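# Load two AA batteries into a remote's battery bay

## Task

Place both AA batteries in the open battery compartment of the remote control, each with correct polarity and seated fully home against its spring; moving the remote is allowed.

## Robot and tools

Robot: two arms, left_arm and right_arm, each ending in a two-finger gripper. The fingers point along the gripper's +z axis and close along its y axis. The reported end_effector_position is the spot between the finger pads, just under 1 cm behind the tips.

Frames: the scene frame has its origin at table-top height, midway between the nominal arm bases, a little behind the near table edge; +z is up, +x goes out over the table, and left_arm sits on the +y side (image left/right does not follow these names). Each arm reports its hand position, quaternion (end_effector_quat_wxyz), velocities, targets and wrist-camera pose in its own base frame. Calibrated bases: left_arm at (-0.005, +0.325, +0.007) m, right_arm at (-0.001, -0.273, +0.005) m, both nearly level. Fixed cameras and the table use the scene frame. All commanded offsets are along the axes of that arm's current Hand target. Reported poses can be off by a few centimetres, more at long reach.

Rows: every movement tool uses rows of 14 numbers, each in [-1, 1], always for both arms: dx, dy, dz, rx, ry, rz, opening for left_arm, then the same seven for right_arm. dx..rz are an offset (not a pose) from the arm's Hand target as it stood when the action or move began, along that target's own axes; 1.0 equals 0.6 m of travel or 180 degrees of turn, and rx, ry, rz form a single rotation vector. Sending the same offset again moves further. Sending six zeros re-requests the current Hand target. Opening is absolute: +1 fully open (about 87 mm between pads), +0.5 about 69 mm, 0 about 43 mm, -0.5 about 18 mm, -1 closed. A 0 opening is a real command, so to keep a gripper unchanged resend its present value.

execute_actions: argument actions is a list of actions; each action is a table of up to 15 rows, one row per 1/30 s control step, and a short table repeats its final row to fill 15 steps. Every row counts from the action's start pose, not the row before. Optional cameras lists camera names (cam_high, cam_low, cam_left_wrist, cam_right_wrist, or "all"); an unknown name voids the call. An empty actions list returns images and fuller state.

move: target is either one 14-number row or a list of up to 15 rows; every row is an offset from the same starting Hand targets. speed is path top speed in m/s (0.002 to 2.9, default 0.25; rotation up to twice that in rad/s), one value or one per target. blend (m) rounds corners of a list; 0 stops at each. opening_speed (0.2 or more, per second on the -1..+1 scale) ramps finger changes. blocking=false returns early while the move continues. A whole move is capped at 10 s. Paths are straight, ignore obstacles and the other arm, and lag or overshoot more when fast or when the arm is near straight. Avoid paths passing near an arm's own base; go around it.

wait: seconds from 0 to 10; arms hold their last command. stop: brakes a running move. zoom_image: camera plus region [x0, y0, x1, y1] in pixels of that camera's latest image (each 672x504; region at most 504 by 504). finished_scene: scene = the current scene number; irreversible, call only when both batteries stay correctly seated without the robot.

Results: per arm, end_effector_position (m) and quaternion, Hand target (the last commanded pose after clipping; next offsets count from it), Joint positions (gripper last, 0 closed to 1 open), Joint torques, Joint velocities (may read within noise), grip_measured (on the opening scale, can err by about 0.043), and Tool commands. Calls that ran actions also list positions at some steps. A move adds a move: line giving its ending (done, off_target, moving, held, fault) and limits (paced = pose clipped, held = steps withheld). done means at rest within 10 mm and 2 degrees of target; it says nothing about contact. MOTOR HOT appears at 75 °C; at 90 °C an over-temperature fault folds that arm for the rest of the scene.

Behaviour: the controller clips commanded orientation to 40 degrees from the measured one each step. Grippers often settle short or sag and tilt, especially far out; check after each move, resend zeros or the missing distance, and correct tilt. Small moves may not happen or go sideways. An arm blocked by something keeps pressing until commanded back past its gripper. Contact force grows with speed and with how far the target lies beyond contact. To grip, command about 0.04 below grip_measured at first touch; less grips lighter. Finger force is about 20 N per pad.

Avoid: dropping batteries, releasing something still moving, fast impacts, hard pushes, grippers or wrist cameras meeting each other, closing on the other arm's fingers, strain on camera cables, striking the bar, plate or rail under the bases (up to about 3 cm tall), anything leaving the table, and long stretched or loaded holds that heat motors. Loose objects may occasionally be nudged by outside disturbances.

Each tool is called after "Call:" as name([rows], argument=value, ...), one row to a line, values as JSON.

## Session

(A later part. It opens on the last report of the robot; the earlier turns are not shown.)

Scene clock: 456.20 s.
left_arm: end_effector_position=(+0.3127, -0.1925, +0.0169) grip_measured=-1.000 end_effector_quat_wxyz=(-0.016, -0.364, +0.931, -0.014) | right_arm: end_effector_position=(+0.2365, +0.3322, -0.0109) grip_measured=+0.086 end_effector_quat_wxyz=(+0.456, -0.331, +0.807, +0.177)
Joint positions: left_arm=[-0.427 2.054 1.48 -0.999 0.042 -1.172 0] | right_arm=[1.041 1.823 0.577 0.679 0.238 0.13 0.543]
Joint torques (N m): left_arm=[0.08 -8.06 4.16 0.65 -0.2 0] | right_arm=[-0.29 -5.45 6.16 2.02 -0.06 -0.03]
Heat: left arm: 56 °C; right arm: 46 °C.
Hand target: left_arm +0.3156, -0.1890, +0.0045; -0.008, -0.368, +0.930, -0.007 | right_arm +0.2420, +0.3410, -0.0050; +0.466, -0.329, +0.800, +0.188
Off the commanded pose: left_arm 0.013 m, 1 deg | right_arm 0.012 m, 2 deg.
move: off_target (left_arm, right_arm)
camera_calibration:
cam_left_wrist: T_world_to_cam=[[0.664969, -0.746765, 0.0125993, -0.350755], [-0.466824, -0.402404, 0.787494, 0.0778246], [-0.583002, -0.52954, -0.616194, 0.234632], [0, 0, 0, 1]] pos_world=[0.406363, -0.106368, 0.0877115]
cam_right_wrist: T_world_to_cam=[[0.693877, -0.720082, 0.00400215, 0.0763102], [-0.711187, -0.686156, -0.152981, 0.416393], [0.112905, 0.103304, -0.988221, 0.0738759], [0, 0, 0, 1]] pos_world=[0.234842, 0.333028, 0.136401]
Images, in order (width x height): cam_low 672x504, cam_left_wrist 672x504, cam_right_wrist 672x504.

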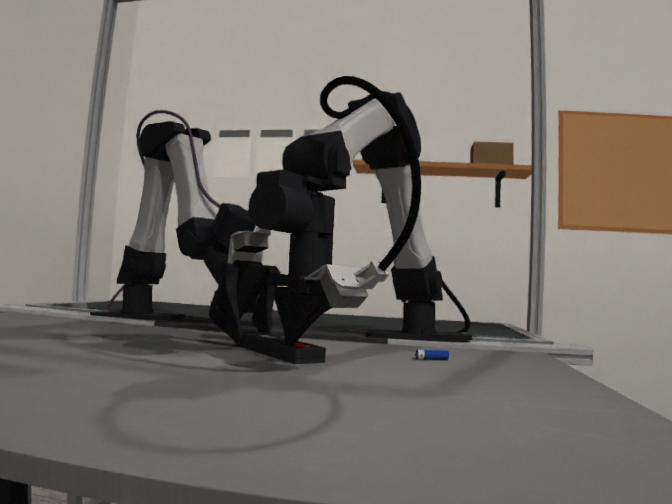

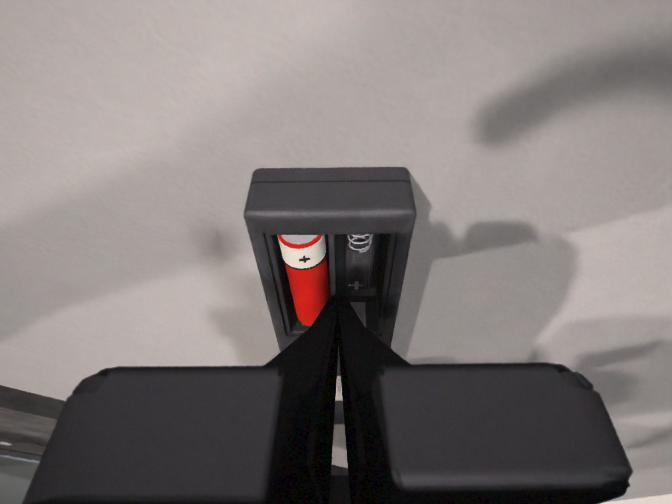

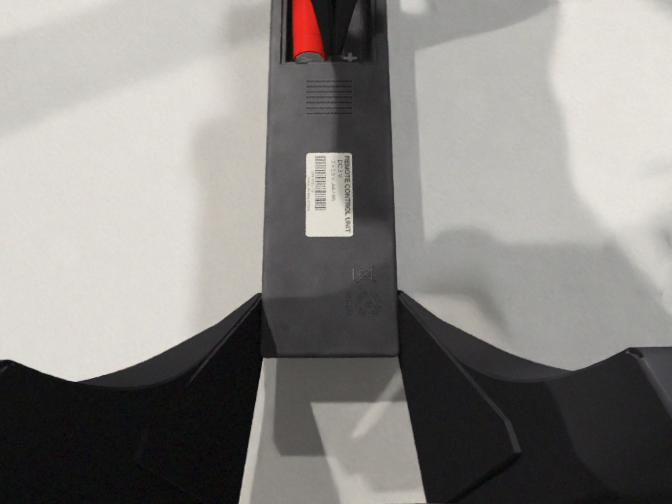

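Call:
move([
  [0,0,-0.058,0,0,0,-1,0,0,0,0,0,0,-0.02],
  [0,0.0135,-0.058,0,0,0,-1,0,0,0,0,0,0,-0.02],
], speed=[0.1,0.06], cameras=["cam_low","cam_left_wrist","cam_right_wrist"])

Call:
zoom_image(camera="cam_right_wrist", region=[260, 0, 400, 105])

Call:
zoom_image(camera="cam_low", region=[245, 320, 335, 374])

Scene clock: 463.07 s.
left_arm: end_effector_position=(+0.3069, -0.1880, +0.0245) grip_measured=-1.000 end_effector_quat_wxyz=(-0.026, -0.365, +0.931, +0.002) | right_arm: end_effector_position=(+0.2365, +0.3322, -0.0109) grip_measured=+0.086 end_effector_quat_wxyz=(+0.456, -0.331, +0.807, +0.177)
Joint positions: left_arm=[-0.426 2.052 1.506 -1.063 0.035 -1.172 0] | right_arm=[1.041 1.823 0.577 0.679 0.238 0.13 0.543]
Joint torques (N m): left_arm=[0.83 -13.07 5.64 0.13 -0.14 0.1] | right_arm=[-0.31 -5.45 6.22 2.01 -0.07 -0.01]
Heat: left arm: 54 °C; right arm: 46 °C.
Hand target: left_arm +0.3103, -0.1826, +0.0392; -0.008, -0.368, +0.930, -0.007 | right_arm +0.2420, +0.3410, -0.0050; +0.466, -0.329, +0.800, +0.188
Off the commanded pose: left_arm 0.016 m, 2 deg | right_arm 0.012 m, 2 deg.
move: off_target (left_arm, right_arm)
camera_calibration:
cam_left_wrist: T_world_to_cam=[[0.665541, -0.745991, -0.023488, -0.342706], [-0.442722, -0.419922, 0.792252, 0.0601379], [-0.600876, -0.516878, -0.609742, 0.246011], [0, 0, 0, 1]] pos_world=[0.402531, -0.103245, 0.0943091]
cam_right_wrist: T_world_to_cam=[[0.693877, -0.720082, 0.00400215, 0.0763102], [-0.711187, -0.686156, -0.152981, 0.416393], [0.112905, 0.103304, -0.988221, 0.0738759], [0, 0, 0, 1]] pos_world=[0.234842, 0.333028, 0.136401]
Images, in order (width x height): cam_low 672x504, cam_left_wrist 672x504, cam_right_wrist 672x504.

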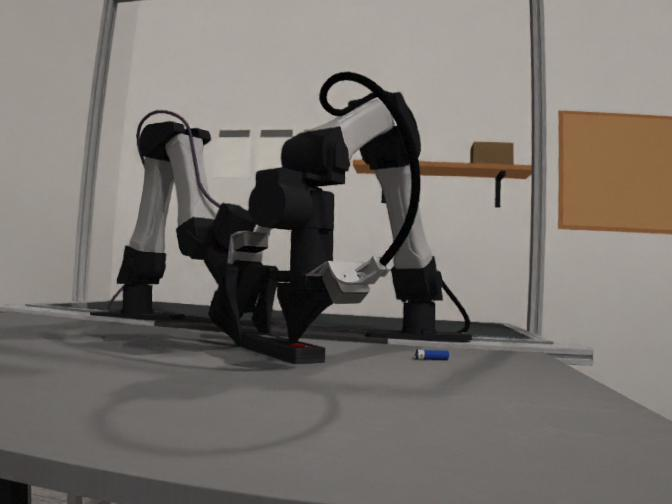

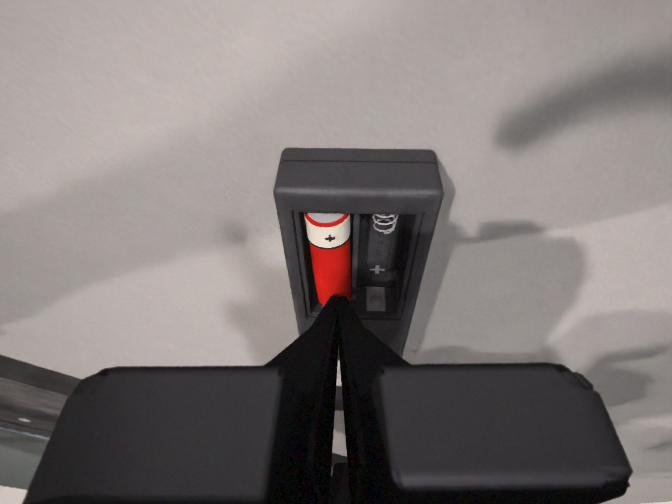

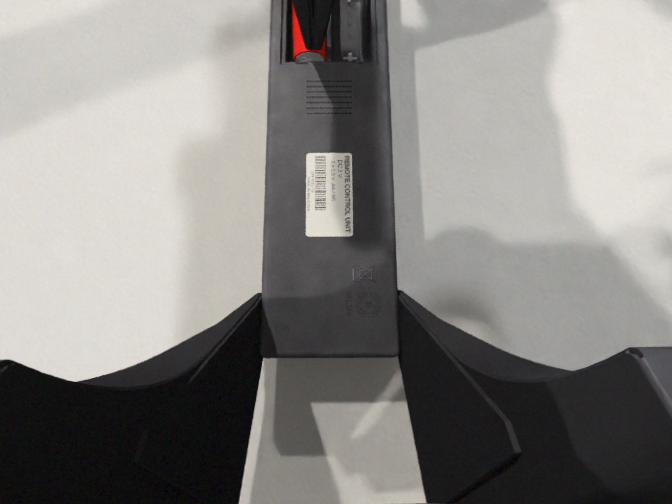

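Scaled by 3.600 from the camera's 672x504 image, which has a finer 960x720 frame.

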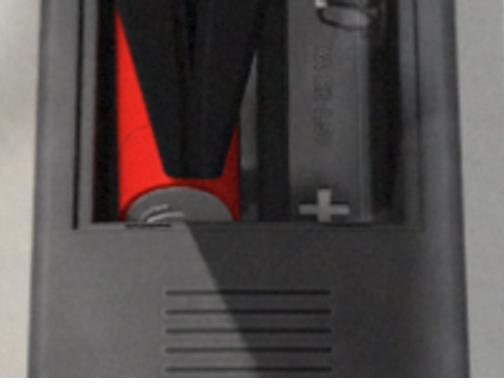

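Scaled by 5.600 from the camera's 672x504 image, which has a finer 960x720 frame.

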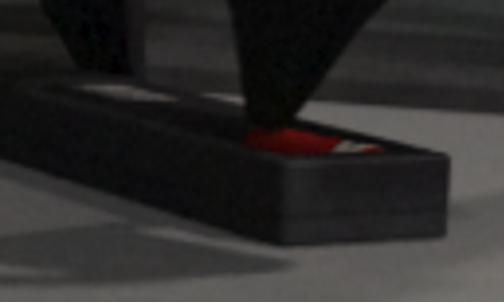

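Call:
move(target=[0,0.004,0.06,0,0,0,-1,0,0,0,0,0,0,-0.02], speed=0.06, cameras=["cam_low","cam_left_wrist","cam_right_wrist"])

Call:
zoom_image(camera="cam_left_wrist", region=[275, 180, 415, 310])

Call:
zoom_image(camera="cam_right_wrist", region=[260, 0, 400, 105])

Call:
zoom_image(camera="cam_low", region=[245, 320, 335, 374])

Scene clock: 471.00 s.
left_arm: end_effector_position=(+0.3042, -0.1877, +0.0219) grip_measured=-1.000 end_effector_quat_wxyz=(-0.019, -0.367, +0.930, -0.017) | right_arm: end_effector_position=(+0.2365, +0.3322, -0.0109) grip_measured=+0.086 end_effector_quat_wxyz=(+0.456, -0.331, +0.807, +0.177)
Joint positions: left_arm=[-0.42 2.013 1.437 -0.998 0.052 -1.172 0] | right_arm=[1.041 1.823 0.577 0.679 0.238 0.13 0.543]
Joint torques (N m): left_arm=[0.32 -7.13 3.02 0.86 -0.3 0.11] | right_arm=[-0.31 -5.46 6.22 2.01 -0.07 -0.02]
Heat: left arm: 55 °C; right arm: 46 °C.
Hand target: left_arm +0.3083, -0.1815, +0.0032; -0.008, -0.368, +0.930, -0.007 | right_arm +0.2420, +0.3410, -0.0050; +0.466, -0.329, +0.800, +0.188
Off the commanded pose: left_arm 0.020 m, 2 deg | right_arm 0.012 m, 2 deg.
move: off_target (left_arm, right_arm)
camera_calibration:
cam_left_wrist: T_world_to_cam=[[0.670437, -0.741796, 0.0158953, -0.342387], [-0.460131, -0.39887, 0.79321, 0.070334], [-0.58206, -0.539111, -0.608741, 0.233059], [0, 0, 0, 1]] pos_world=[0.397566, -0.100282, 0.0915253]
cam_right_wrist: T_world_to_cam=[[0.693877, -0.720082, 0.00400215, 0.0763102], [-0.711187, -0.686156, -0.152981, 0.416393], [0.112905, 0.103304, -0.988221, 0.0738759], [0, 0, 0, 1]] pos_world=[0.234842, 0.333028, 0.136401]
Images, in order (width x height): cam_low 672x504, cam_left_wrist 672x504, cam_right_wrist 672x504.

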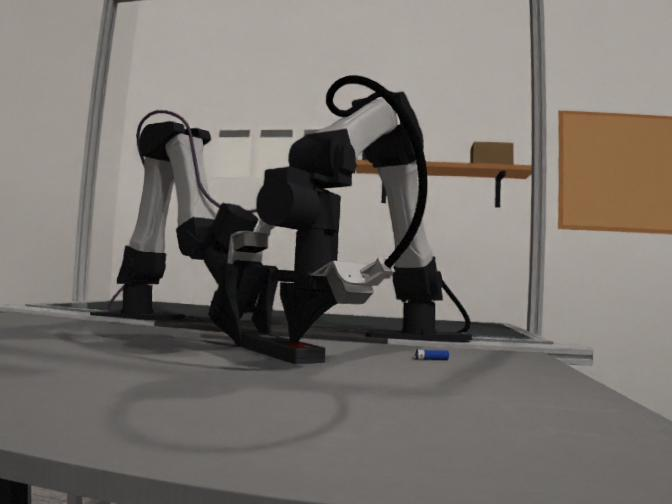

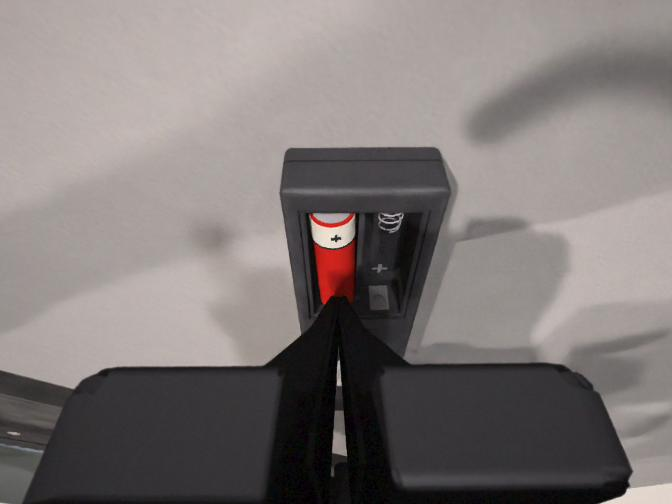

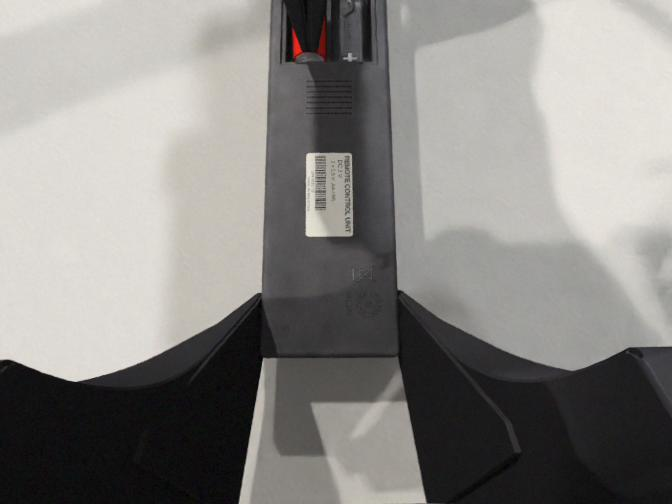

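Scaled by 3.600 from the camera's 672x504 image, which has a finer 960x720 frame.

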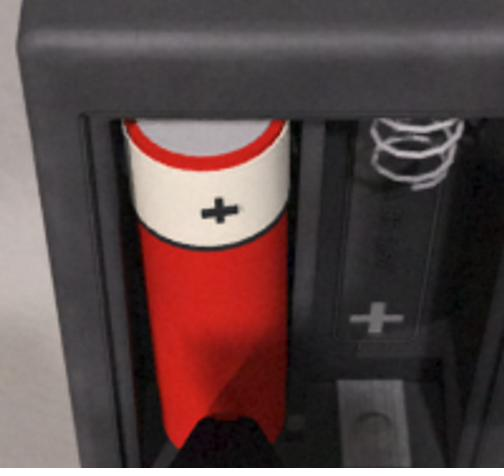

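Scaled by 3.600 from the camera's 672x504 image, which has a finer 960x720 frame.

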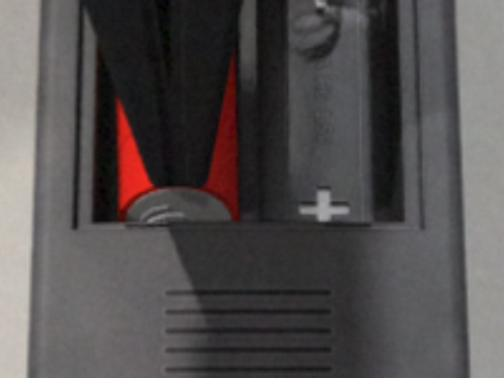

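Scaled by 5.600 from the camera's 672x504 image, which has a finer 960x720 frame.

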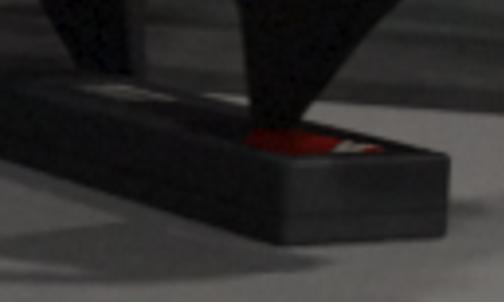

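Call:
move([
  [0,0,-0.05,0,0,0,-1,0,0,0,0,0,0,-0.02],
  [-0.03,0,-0.11,0,-0.278,0,-1,0,0,0,0,0,0,-0.02],
], speed=[0.1,0.3], blend=[0.01,0], cameras=["cam_low","cam_left_wrist","cam_right_wrist"])

Call:
zoom_image(camera="cam_low", region=[265, 332, 325, 368])

Call:
zoom_image(camera="cam_right_wrist", region=[260, 0, 400, 105])

Scene clock: 481.63 s.
left_arm: end_effector_position=(+0.3056, -0.1760, +0.0455) grip_measured=-1.000 end_effector_quat_wxyz=(+0.280, -0.326, +0.892, +0.137) | right_arm: end_effector_position=(+0.2365, +0.3322, -0.0109) grip_measured=+0.086 end_effector_quat_wxyz=(+0.456, -0.331, +0.807, +0.177)
Joint positions: left_arm=[-0.725 1.898 1.343 -0.986 -0.634 -1.416 0] | right_arm=[1.041 1.823 0.577 0.679 0.238 0.13 0.543]
Joint torques (N m): left_arm=[0.46 -8.24 6.42 0.28 -0.32 0.08] | right_arm=[-0.25 -5.46 6.17 2.02 -0.08 -0.04]
Heat: left arm: 53 °C; right arm: 46 °C.
Hand target: left_arm +0.3067, -0.1742, +0.0455; +0.279, -0.329, +0.892, +0.138 (not the last commanded pose) | right_arm +0.2420, +0.3410, -0.0050; +0.466, -0.329, +0.800, +0.188
Off the commanded pose: left_arm 0.030 m, 13 deg | right_arm 0.012 m, 2 deg.
move: held (left_arm; a check stopped the path), off_target (right_arm); path passed 1 of 2 targets; limits=held
pose unreachable (left arm): on one or more control steps of this call, first in action 0 (counted from 0), this arm could not follow its commanded pose, so it was not sent that pose on those steps. It may still have moved: this result reports where it is.
cause: moving toward the commanded pose would bring a part of the arm too close to another arm (this arm's wrist (the part past joint 5) and the right arm's wrist camera, along the way the arms are being sent, or toward where that arm still pushes).
camera_calibration:
cam_left_wrist: T_world_to_cam=[[0.648383, -0.757624, -0.0748697, -0.326949], [-0.727189, -0.645431, 0.233699, 0.120567], [-0.225379, -0.0970823, -0.969422, 0.23968], [0, 0, 0, 1]] pos_world=[0.353682, -0.146618, 0.179696]
cam_right_wrist: T_world_to_cam=[[0.693877, -0.720082, 0.00400215, 0.0763102], [-0.711187, -0.686156, -0.152981, 0.416393], [0.112905, 0.103304, -0.988221, 0.0738759], [0, 0, 0, 1]] pos_world=[0.234842, 0.333028, 0.136401]
Images, in order (width x height): cam_low 672x504, cam_left_wrist 672x504, cam_right_wrist 672x504.

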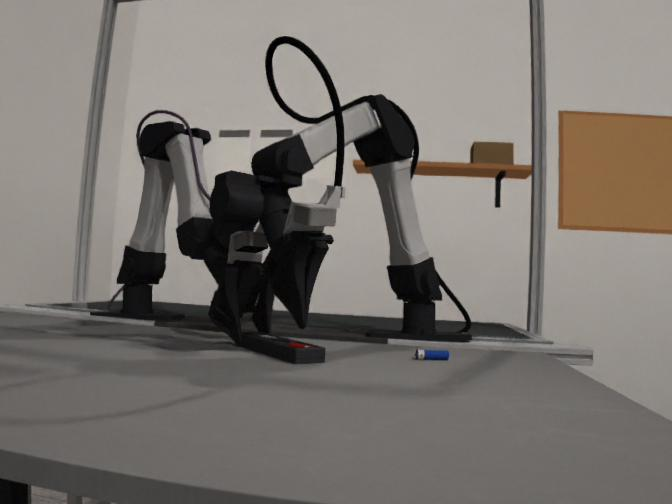

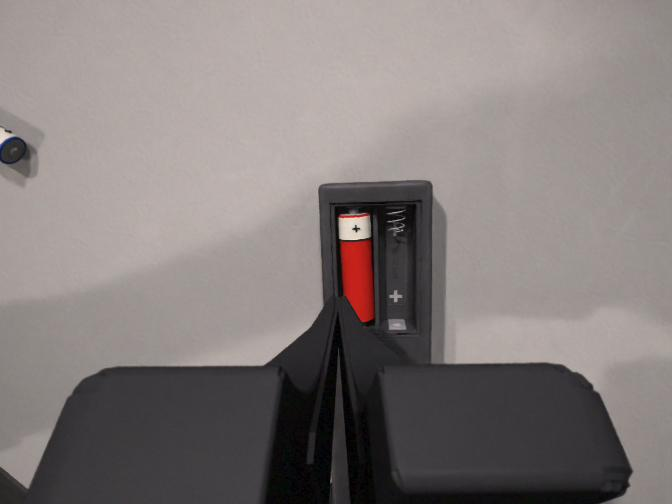

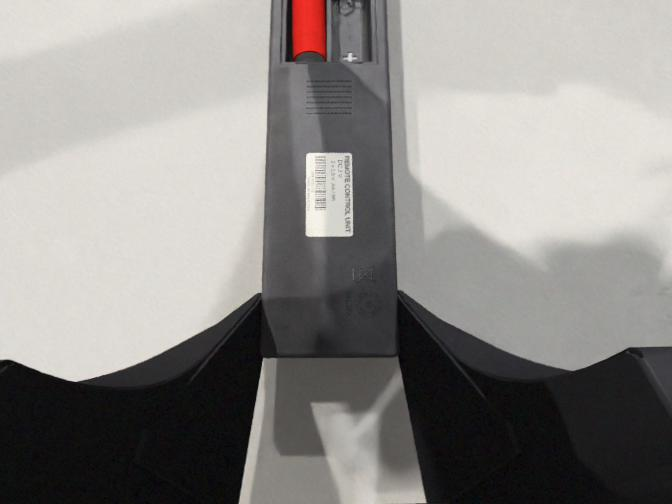

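Scaled by 8.400 from the camera's 672x504 image, which has a finer 960x720 frame.

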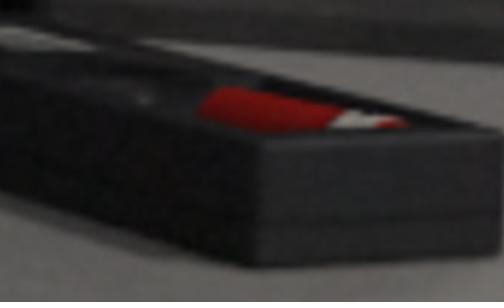

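Scaled by 3.600 from the camera's 672x504 image, which has a finer 960x720 frame.

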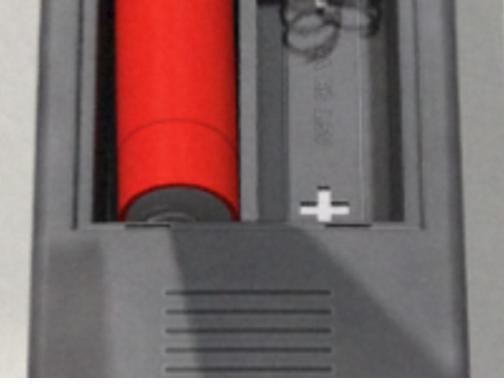

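Call:
zoom_image(camera="cam_left_wrist", region=[315, 175, 445, 345])

Scaled by 2.965 from the camera's 672x504 image, which has a finer 960x720 frame.

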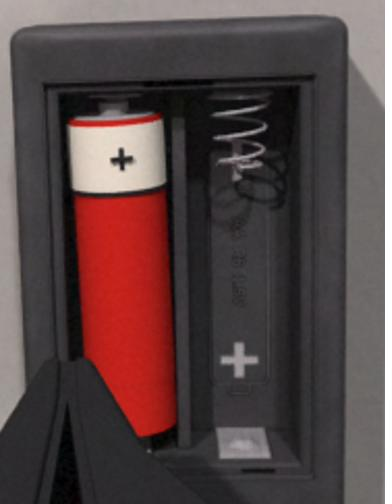

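Call:
move([
  [-0.0475,-0.0138,0.0243,0,0.2,0,-1,0,0,0,0,0,0,-0.02],
  [-0.0393,-0.0138,0.0357,0,0.2,0,-1,0,0,0,0,0,0,-0.02],
], speed=[0.2,0.08], blend=[0.004,0], cameras=["cam_low","cam_left_wrist","cam_right_wrist"])

Call:
zoom_image(camera="cam_left_wrist", region=[275, 180, 415, 310])

Call:
zoom_image(camera="cam_low", region=[265, 332, 325, 368])

Scene clock: 518.03 s.
left_arm: end_effector_position=(+0.3374, -0.1608, +0.0447) grip_measured=-1.000 end_effector_quat_wxyz=(+0.002, -0.356, +0.934, +0.025) | right_arm: end_effector_position=(+0.2365, +0.3322, -0.0109) grip_measured=+0.086 end_effector_quat_wxyz=(+0.456, -0.331, +0.807, +0.177)
Joint positions: left_arm=[-0.364 2.093 1.663 -1.171 -0.039 -1.093 0] | right_arm=[1.041 1.823 0.577 0.679 0.238 0.13 0.543]
Joint torques (N m): left_arm=[0.44 -8.35 7.56 0.03 0.04 0.14] | right_arm=[-0.25 -5.46 6.17 2.01 -0.06 -0.02]
Heat: left arm: 47 °C; right arm: 46 °C.
Hand target: left_arm +0.3358, -0.1591, +0.0415; -0.010, -0.355, +0.934, +0.030 | right_arm +0.2420, +0.3410, -0.0050; +0.466, -0.329, +0.800, +0.188
Off the commanded pose: left_arm 0.004 m, 1 deg | right_arm 0.012 m, 2 deg.
move: off_target (right_arm)
camera_calibration:
cam_left_wrist: T_world_to_cam=[[0.651671, -0.756972, -0.048147, -0.33827], [-0.47797, -0.459109, 0.748842, 0.0765615], [-0.588957, -0.464985, -0.660998, 0.297328], [0, 0, 0, 1]] pos_world=[0.432148, -0.082658, 0.122914]
cam_right_wrist: T_world_to_cam=[[0.693877, -0.720082, 0.00400215, 0.0763102], [-0.711187, -0.686156, -0.152981, 0.416393], [0.112905, 0.103304, -0.988221, 0.0738759], [0, 0, 0, 1]] pos_world=[0.234842, 0.333028, 0.136401]
Images, in order (width x height): cam_low 672x504, cam_left_wrist 672x504, cam_right_wrist 672x504.

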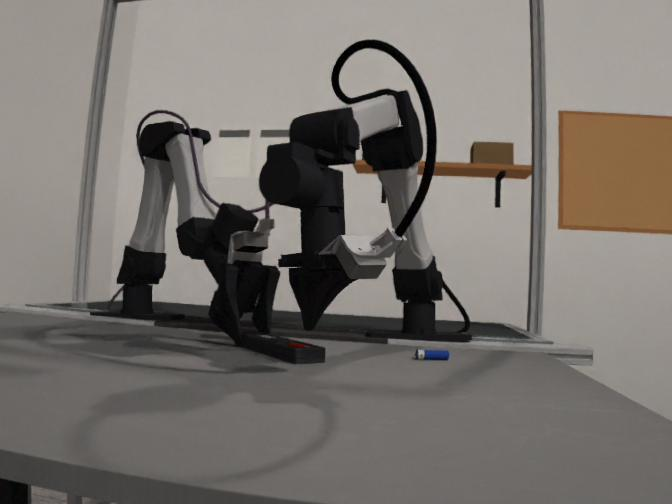

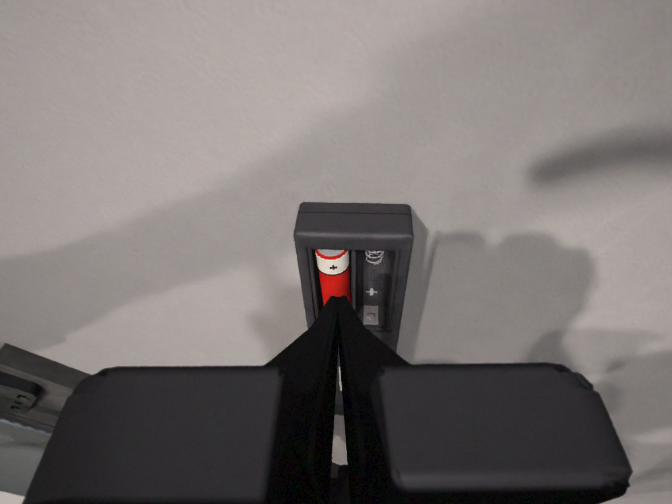

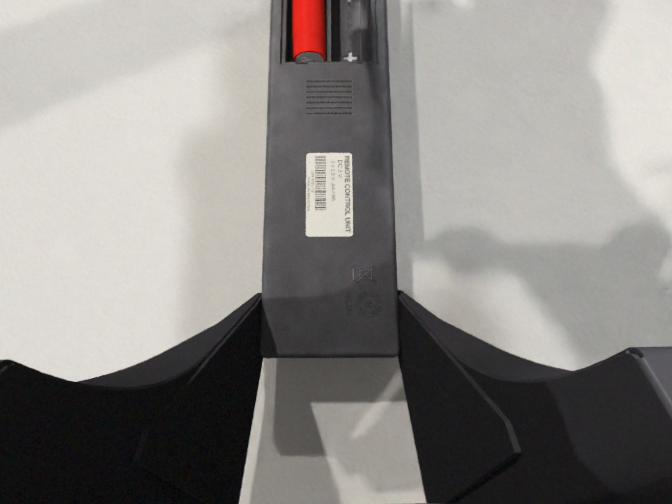

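Scaled by 3.600 from the camera's 672x504 image, which has a finer 960x720 frame.

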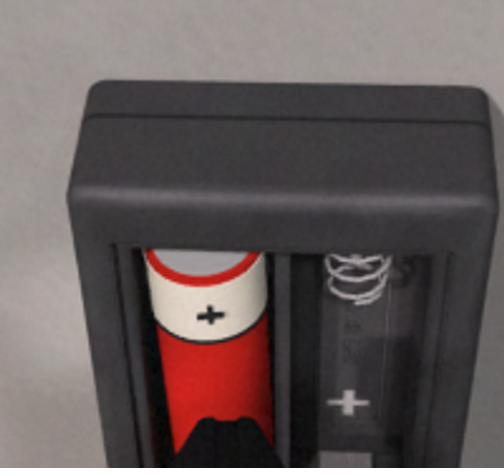

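Scaled by 8.400 from the camera's 672x504 image, which has a finer 960x720 frame.

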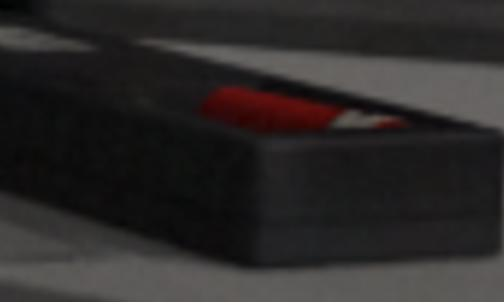

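Call:
move([
  [0.006,0.005,0.02,0,0,0,-1,0,0,0,0,0,0,-0.02],
  [0.006,0.005,0.064,0,0,0,-1,0,0,0,0,0,0,-0.02],
], speed=[0.15,0.06], blend=[0.005,0], cameras=["cam_low","cam_left_wrist","cam_right_wrist"])

Call:
zoom_image(camera="cam_left_wrist", region=[275, 180, 415, 310])

Call:
zoom_image(camera="cam_low", region=[265, 332, 325, 368])

Call:
zoom_image(camera="cam_right_wrist", region=[260, 0, 400, 105])

Scene clock: 526.97 s.
left_arm: end_effector_position=(+0.3236, -0.1572, +0.0222) grip_measured=-1.000 end_effector_quat_wxyz=(-0.014, -0.353, +0.935, +0.032) | right_arm: end_effector_position=(+0.2365, +0.3322, -0.0109) grip_measured=+0.086 end_effector_quat_wxyz=(+0.456, -0.331, +0.807, +0.177)
Joint positions: left_arm=[-0.364 2.093 1.566 -1.107 -0.029 -1.086 0] | right_arm=[1.041 1.823 0.577 0.679 0.238 0.13 0.543]
Joint torques (N m): left_arm=[0.31 -7.23 3.74 0.81 -0.04 0.05] | right_arm=[-0.32 -5.45 6.17 2.01 -0.06 -0.02]
Heat: left arm: 48 °C; right arm: 47 °C.
Hand target: left_arm +0.3295, -0.1574, +0.0034; -0.010, -0.355, +0.934, +0.030 | right_arm +0.2420, +0.3410, -0.0050; +0.466, -0.329, +0.800, +0.188
Off the commanded pose: left_arm 0.020 m, 1 deg | right_arm 0.012 m, 2 deg.
move: off_target (left_arm, right_arm)
camera_calibration:
cam_left_wrist: T_world_to_cam=[[0.645293, -0.76052, -0.0721541, -0.325494], [-0.453959, -0.457709, 0.764476, 0.0805808], [-0.614425, -0.460556, -0.640601, 0.284463], [0, 0, 0, 1]] pos_world=[0.421401, -0.0796517, 0.0971393]
cam_right_wrist: T_world_to_cam=[[0.693877, -0.720082, 0.00400215, 0.0763102], [-0.711187, -0.686156, -0.152981, 0.416393], [0.112905, 0.103304, -0.988221, 0.0738759], [0, 0, 0, 1]] pos_world=[0.234842, 0.333028, 0.136401]
Images, in order (width x height): cam_low 672x504, cam_left_wrist 672x504, cam_right_wrist 672x504.

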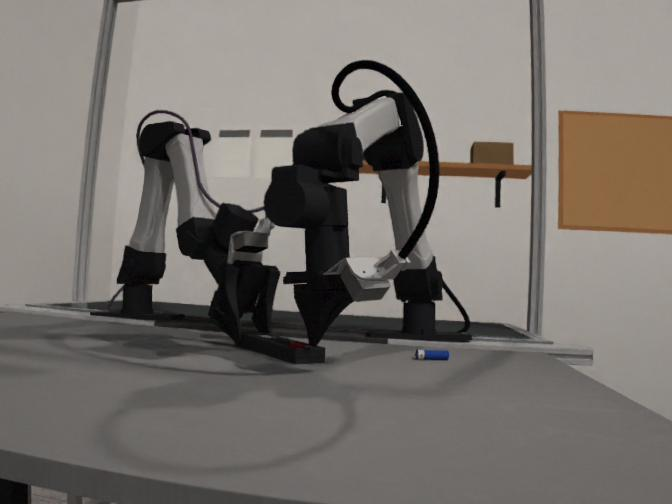

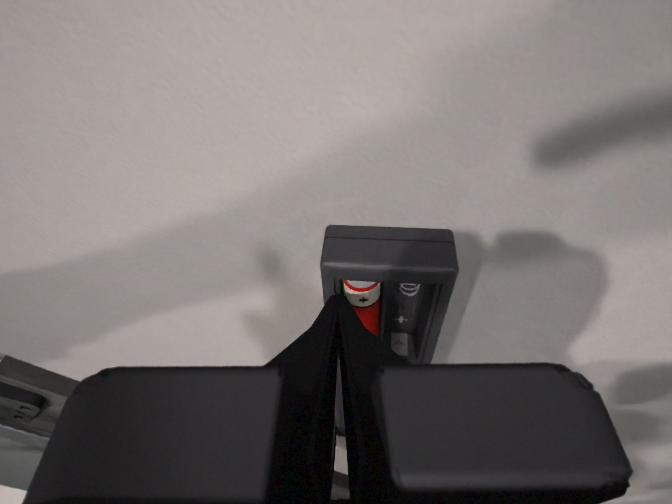

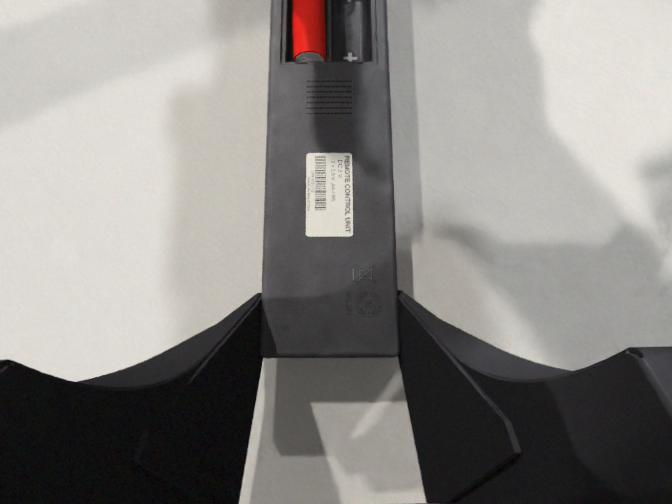

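Scaled by 3.600 from the camera's 672x504 image, which has a finer 960x720 frame.

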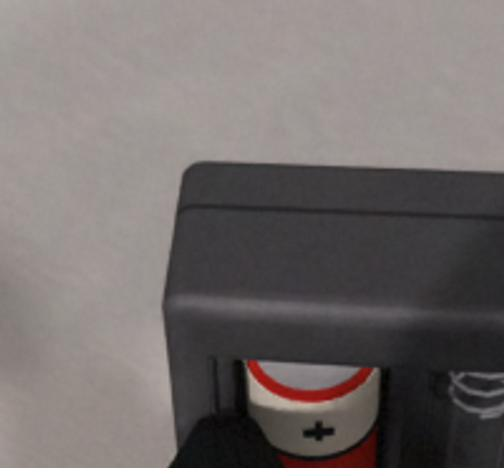

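Scaled by 8.400 from the camera's 672x504 image, which has a finer 960x720 frame.

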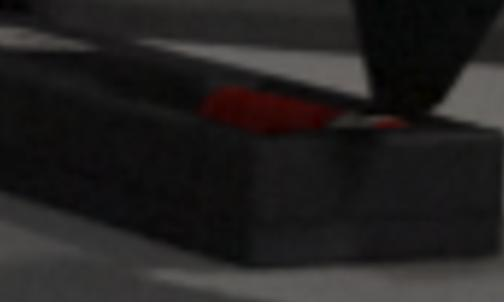

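Scaled by 3.600 from the camera's 672x504 image, which has a finer 960x720 frame.

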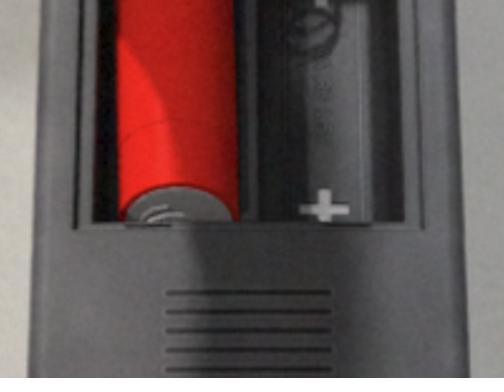

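Call:
move([
  [0,0,-0.05,0,0,0,-1,0,0,0,0,0,0,-0.02],
  [0,-0.016,-0.05,0,0,0,-1,0,0,0,0,0,0,-0.02],
  [0,-0.0125,-0.045,0,0,0,-1,0,0,0,0,0,0,-0.02],
], speed=[0.12,0.08,0.05], cameras=["cam_low","cam_left_wrist"])

Call:
zoom_image(camera="cam_left_wrist", region=[275, 180, 415, 310])

Scene clock: 537.87 s.
left_arm: end_effector_position=(+0.3358, -0.1656, +0.0343) grip_measured=-1.000 end_effector_quat_wxyz=(-0.005, -0.351, +0.936, +0.024) | right_arm: end_effector_position=(+0.2365, +0.3322, -0.0109) grip_measured=+0.086 end_effector_quat_wxyz=(+0.456, -0.331, +0.807, +0.177)
Joint positions: left_arm=[-0.373 2.112 1.649 -1.147 -0.029 -1.091 0] | right_arm=[1.041 1.823 0.577 0.679 0.238 0.13 0.543]
Joint torques (N m): left_arm=[0.17 -8.65 6.82 0.14 -0.04 -0.01] | right_arm=[-0.28 -5.46 6.17 2.01 -0.07 -0.03]
Heat: left arm: 47 °C; right arm: 47 °C.
Hand target: left_arm +0.3356, -0.1643, +0.0299; -0.010, -0.355, +0.934, +0.030 | right_arm +0.2420, +0.3410, -0.0050; +0.466, -0.329, +0.800, +0.188
Off the commanded pose: left_arm 0.005 m, 1 deg | right_arm 0.012 m, 2 deg.
move: off_target (right_arm)
camera_calibration:
cam_left_wrist: T_world_to_cam=[[0.643242, -0.763973, -0.050842, -0.339575], [-0.473514, -0.449108, 0.757685, 0.0812786], [-0.601684, -0.463301, -0.650637, 0.291527], [0, 0, 0, 1]] pos_world=[0.432323, -0.0878581, 0.11083]
Images, in order (width x height): cam_low 672x504, cam_left_wrist 672x504.

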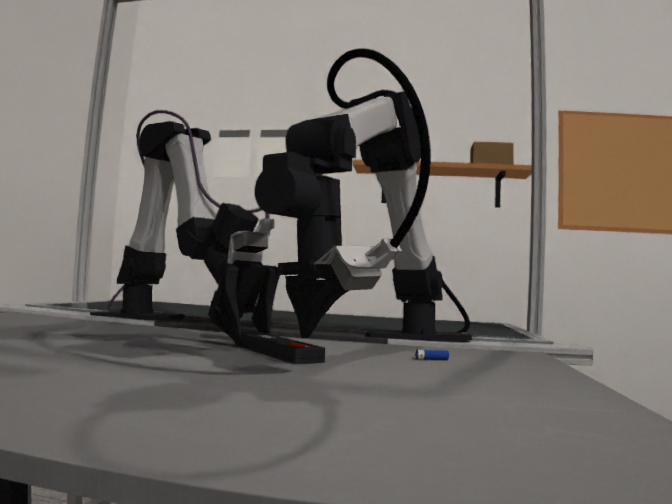

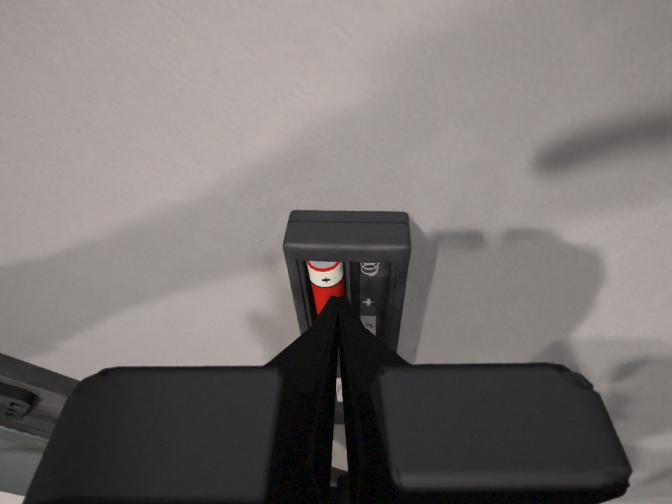

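Scaled by 3.600 from the camera's 672x504 image, which has a finer 960x720 frame.

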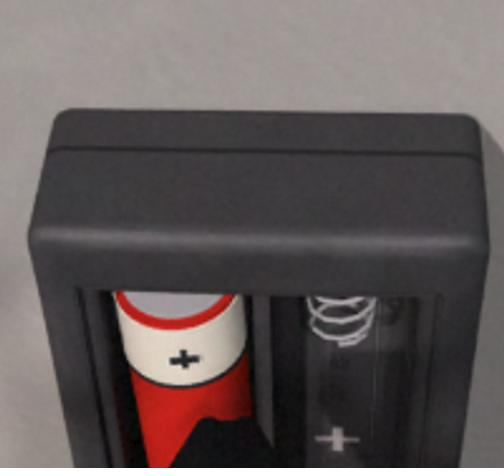

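Call:
move([
  [0,0.002,0.012,0,0,0,-1,0,0,0,0,0,0,-0.02],
], speed=0.05, cameras=["cam_low","cam_left_wrist"])

Call:
zoom_image(camera="cam_left_wrist", region=[275, 180, 415, 310])

Scene clock: 544.17 s.
left_arm: end_effector_position=(+0.3310, -0.1637, +0.0301) grip_measured=-1.000 end_effector_quat_wxyz=(-0.011, -0.351, +0.936, +0.029) | right_arm: end_effector_position=(+0.2365, +0.3322, -0.0109) grip_measured=+0.086 end_effector_quat_wxyz=(+0.456, -0.331, +0.807, +0.177)
Joint positions: left_arm=[-0.373 2.112 1.63 -1.144 -0.029 -1.091 0] | right_arm=[1.041 1.823 0.577 0.679 0.238 0.13 0.543]
Joint torques (N m): left_arm=[0.27 -8.53 5.94 0.37 -0.05 0.02] | right_arm=[-0.28 -5.45 6.12 2.01 -0.08 -0.03]
Heat: left arm: 47 °C; right arm: 47 °C.
Hand target: left_arm +0.3344, -0.1630, +0.0227; -0.010, -0.355, +0.934, +0.030 | right_arm +0.2420, +0.3410, -0.0050; +0.466, -0.329, +0.800, +0.188
Off the commanded pose: left_arm 0.008 m, 1 deg | right_arm 0.012 m, 2 deg.
move: off_target (right_arm)
camera_calibration:
cam_left_wrist: T_world_to_cam=[[0.642372, -0.763642, -0.0648769, -0.334553], [-0.462174, -0.45352, 0.762047, 0.0784297], [-0.611354, -0.459533, -0.644264, 0.290421], [0, 0, 0, 1]] pos_world=[0.428705, -0.0864513, 0.105636]
Images, in order (width x height): cam_low 672x504, cam_left_wrist 672x504.

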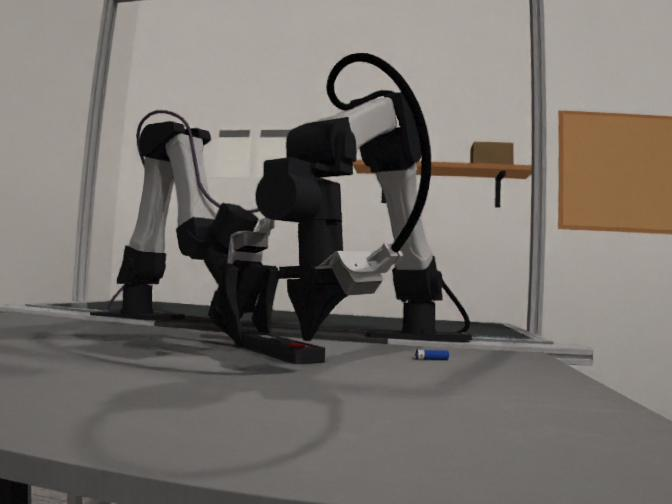

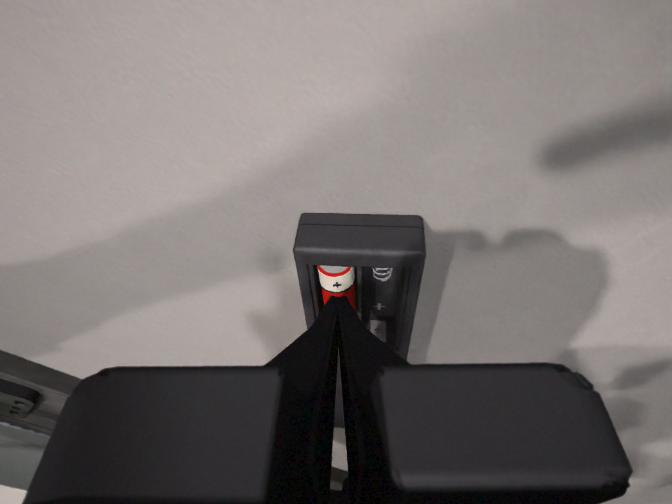

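Scaled by 3.600 from the camera's 672x504 image, which has a finer 960x720 frame.

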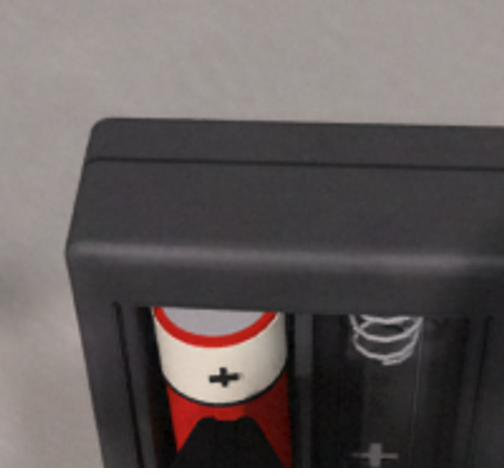

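Call:
move([
  [-0.007,-0.004,0.037,0,0,0,-1,0,0,0,0,0,0,-0.02],
], speed=0.06, cameras=["cam_low","cam_left_wrist","cam_right_wrist"])

Call:
zoom_image(camera="cam_left_wrist", region=[275, 180, 415, 310])

Call:
zoom_image(camera="cam_low", region=[265, 332, 325, 368])

Scene clock: 549.90 s.
left_arm: end_effector_position=(+0.3313, -0.1633, +0.0219) grip_measured=-1.000 end_effector_quat_wxyz=(-0.014, -0.352, +0.935, +0.026) | right_arm: end_effector_position=(+0.2365, +0.3322, -0.0109) grip_measured=+0.086 end_effector_quat_wxyz=(+0.456, -0.331, +0.807, +0.177)
Joint positions: left_arm=[-0.368 2.121 1.609 -1.113 -0.021 -1.089 0] | right_arm=[1.041 1.823 0.577 0.679 0.238 0.13 0.543]
Joint torques (N m): left_arm=[0.55 -6.71 4.31 0.77 -0.12 0.08] | right_arm=[-0.25 -5.52 6.19 2 -0.08 -0.02]
Heat: left arm: 47 °C; right arm: 47 °C.
Hand target: left_arm +0.3383, -0.1609, +0.0004; -0.010, -0.355, +0.934, +0.030 | right_arm +0.2420, +0.3410, -0.0050; +0.466, -0.329, +0.800, +0.188
Off the commanded pose: left_arm 0.023 m, 1 deg | right_arm 0.012 m, 2 deg.
move: off_target (left_arm, right_arm)
camera_calibration:
cam_left_wrist: T_world_to_cam=[[0.644851, -0.761868, -0.0610252, -0.335571], [-0.458328, -0.449354, 0.766822, 0.0842774], [-0.611639, -0.466516, -0.638952, 0.284294], [0, 0, 0, 1]] pos_world=[0.428906, -0.0851628, 0.0965462]
cam_right_wrist: T_world_to_cam=[[0.693877, -0.720082, 0.00400215, 0.0763102], [-0.711187, -0.686156, -0.152981, 0.416393], [0.112905, 0.103304, -0.988221, 0.0738759], [0, 0, 0, 1]] pos_world=[0.234842, 0.333028, 0.136401]
Images, in order (width x height): cam_low 672x504, cam_left_wrist 672x504, cam_right_wrist 672x504.

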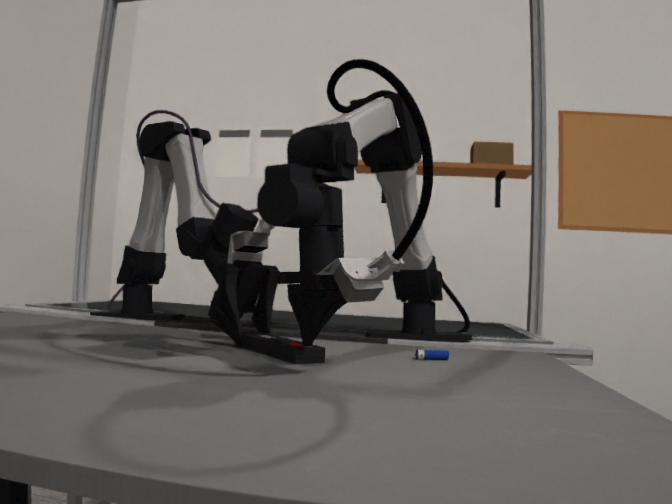

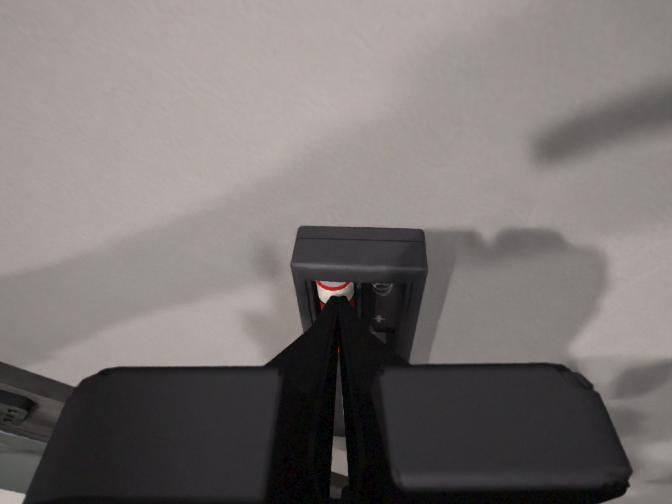

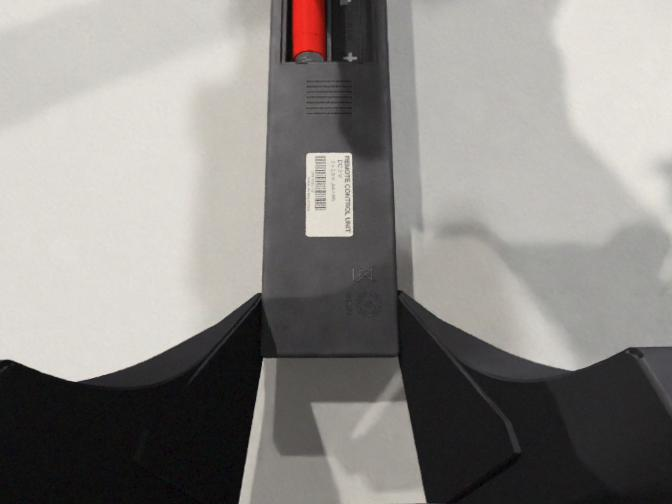

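Scaled by 3.600 from the camera's 672x504 image, which has a finer 960x720 frame.

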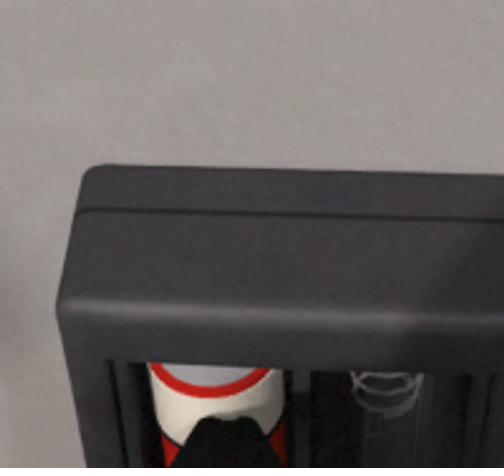

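Scaled by 8.400 from the camera's 672x504 image, which has a finer 960x720 frame.

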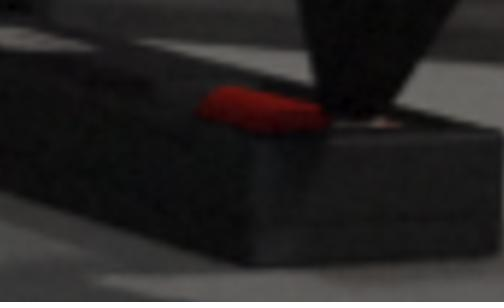

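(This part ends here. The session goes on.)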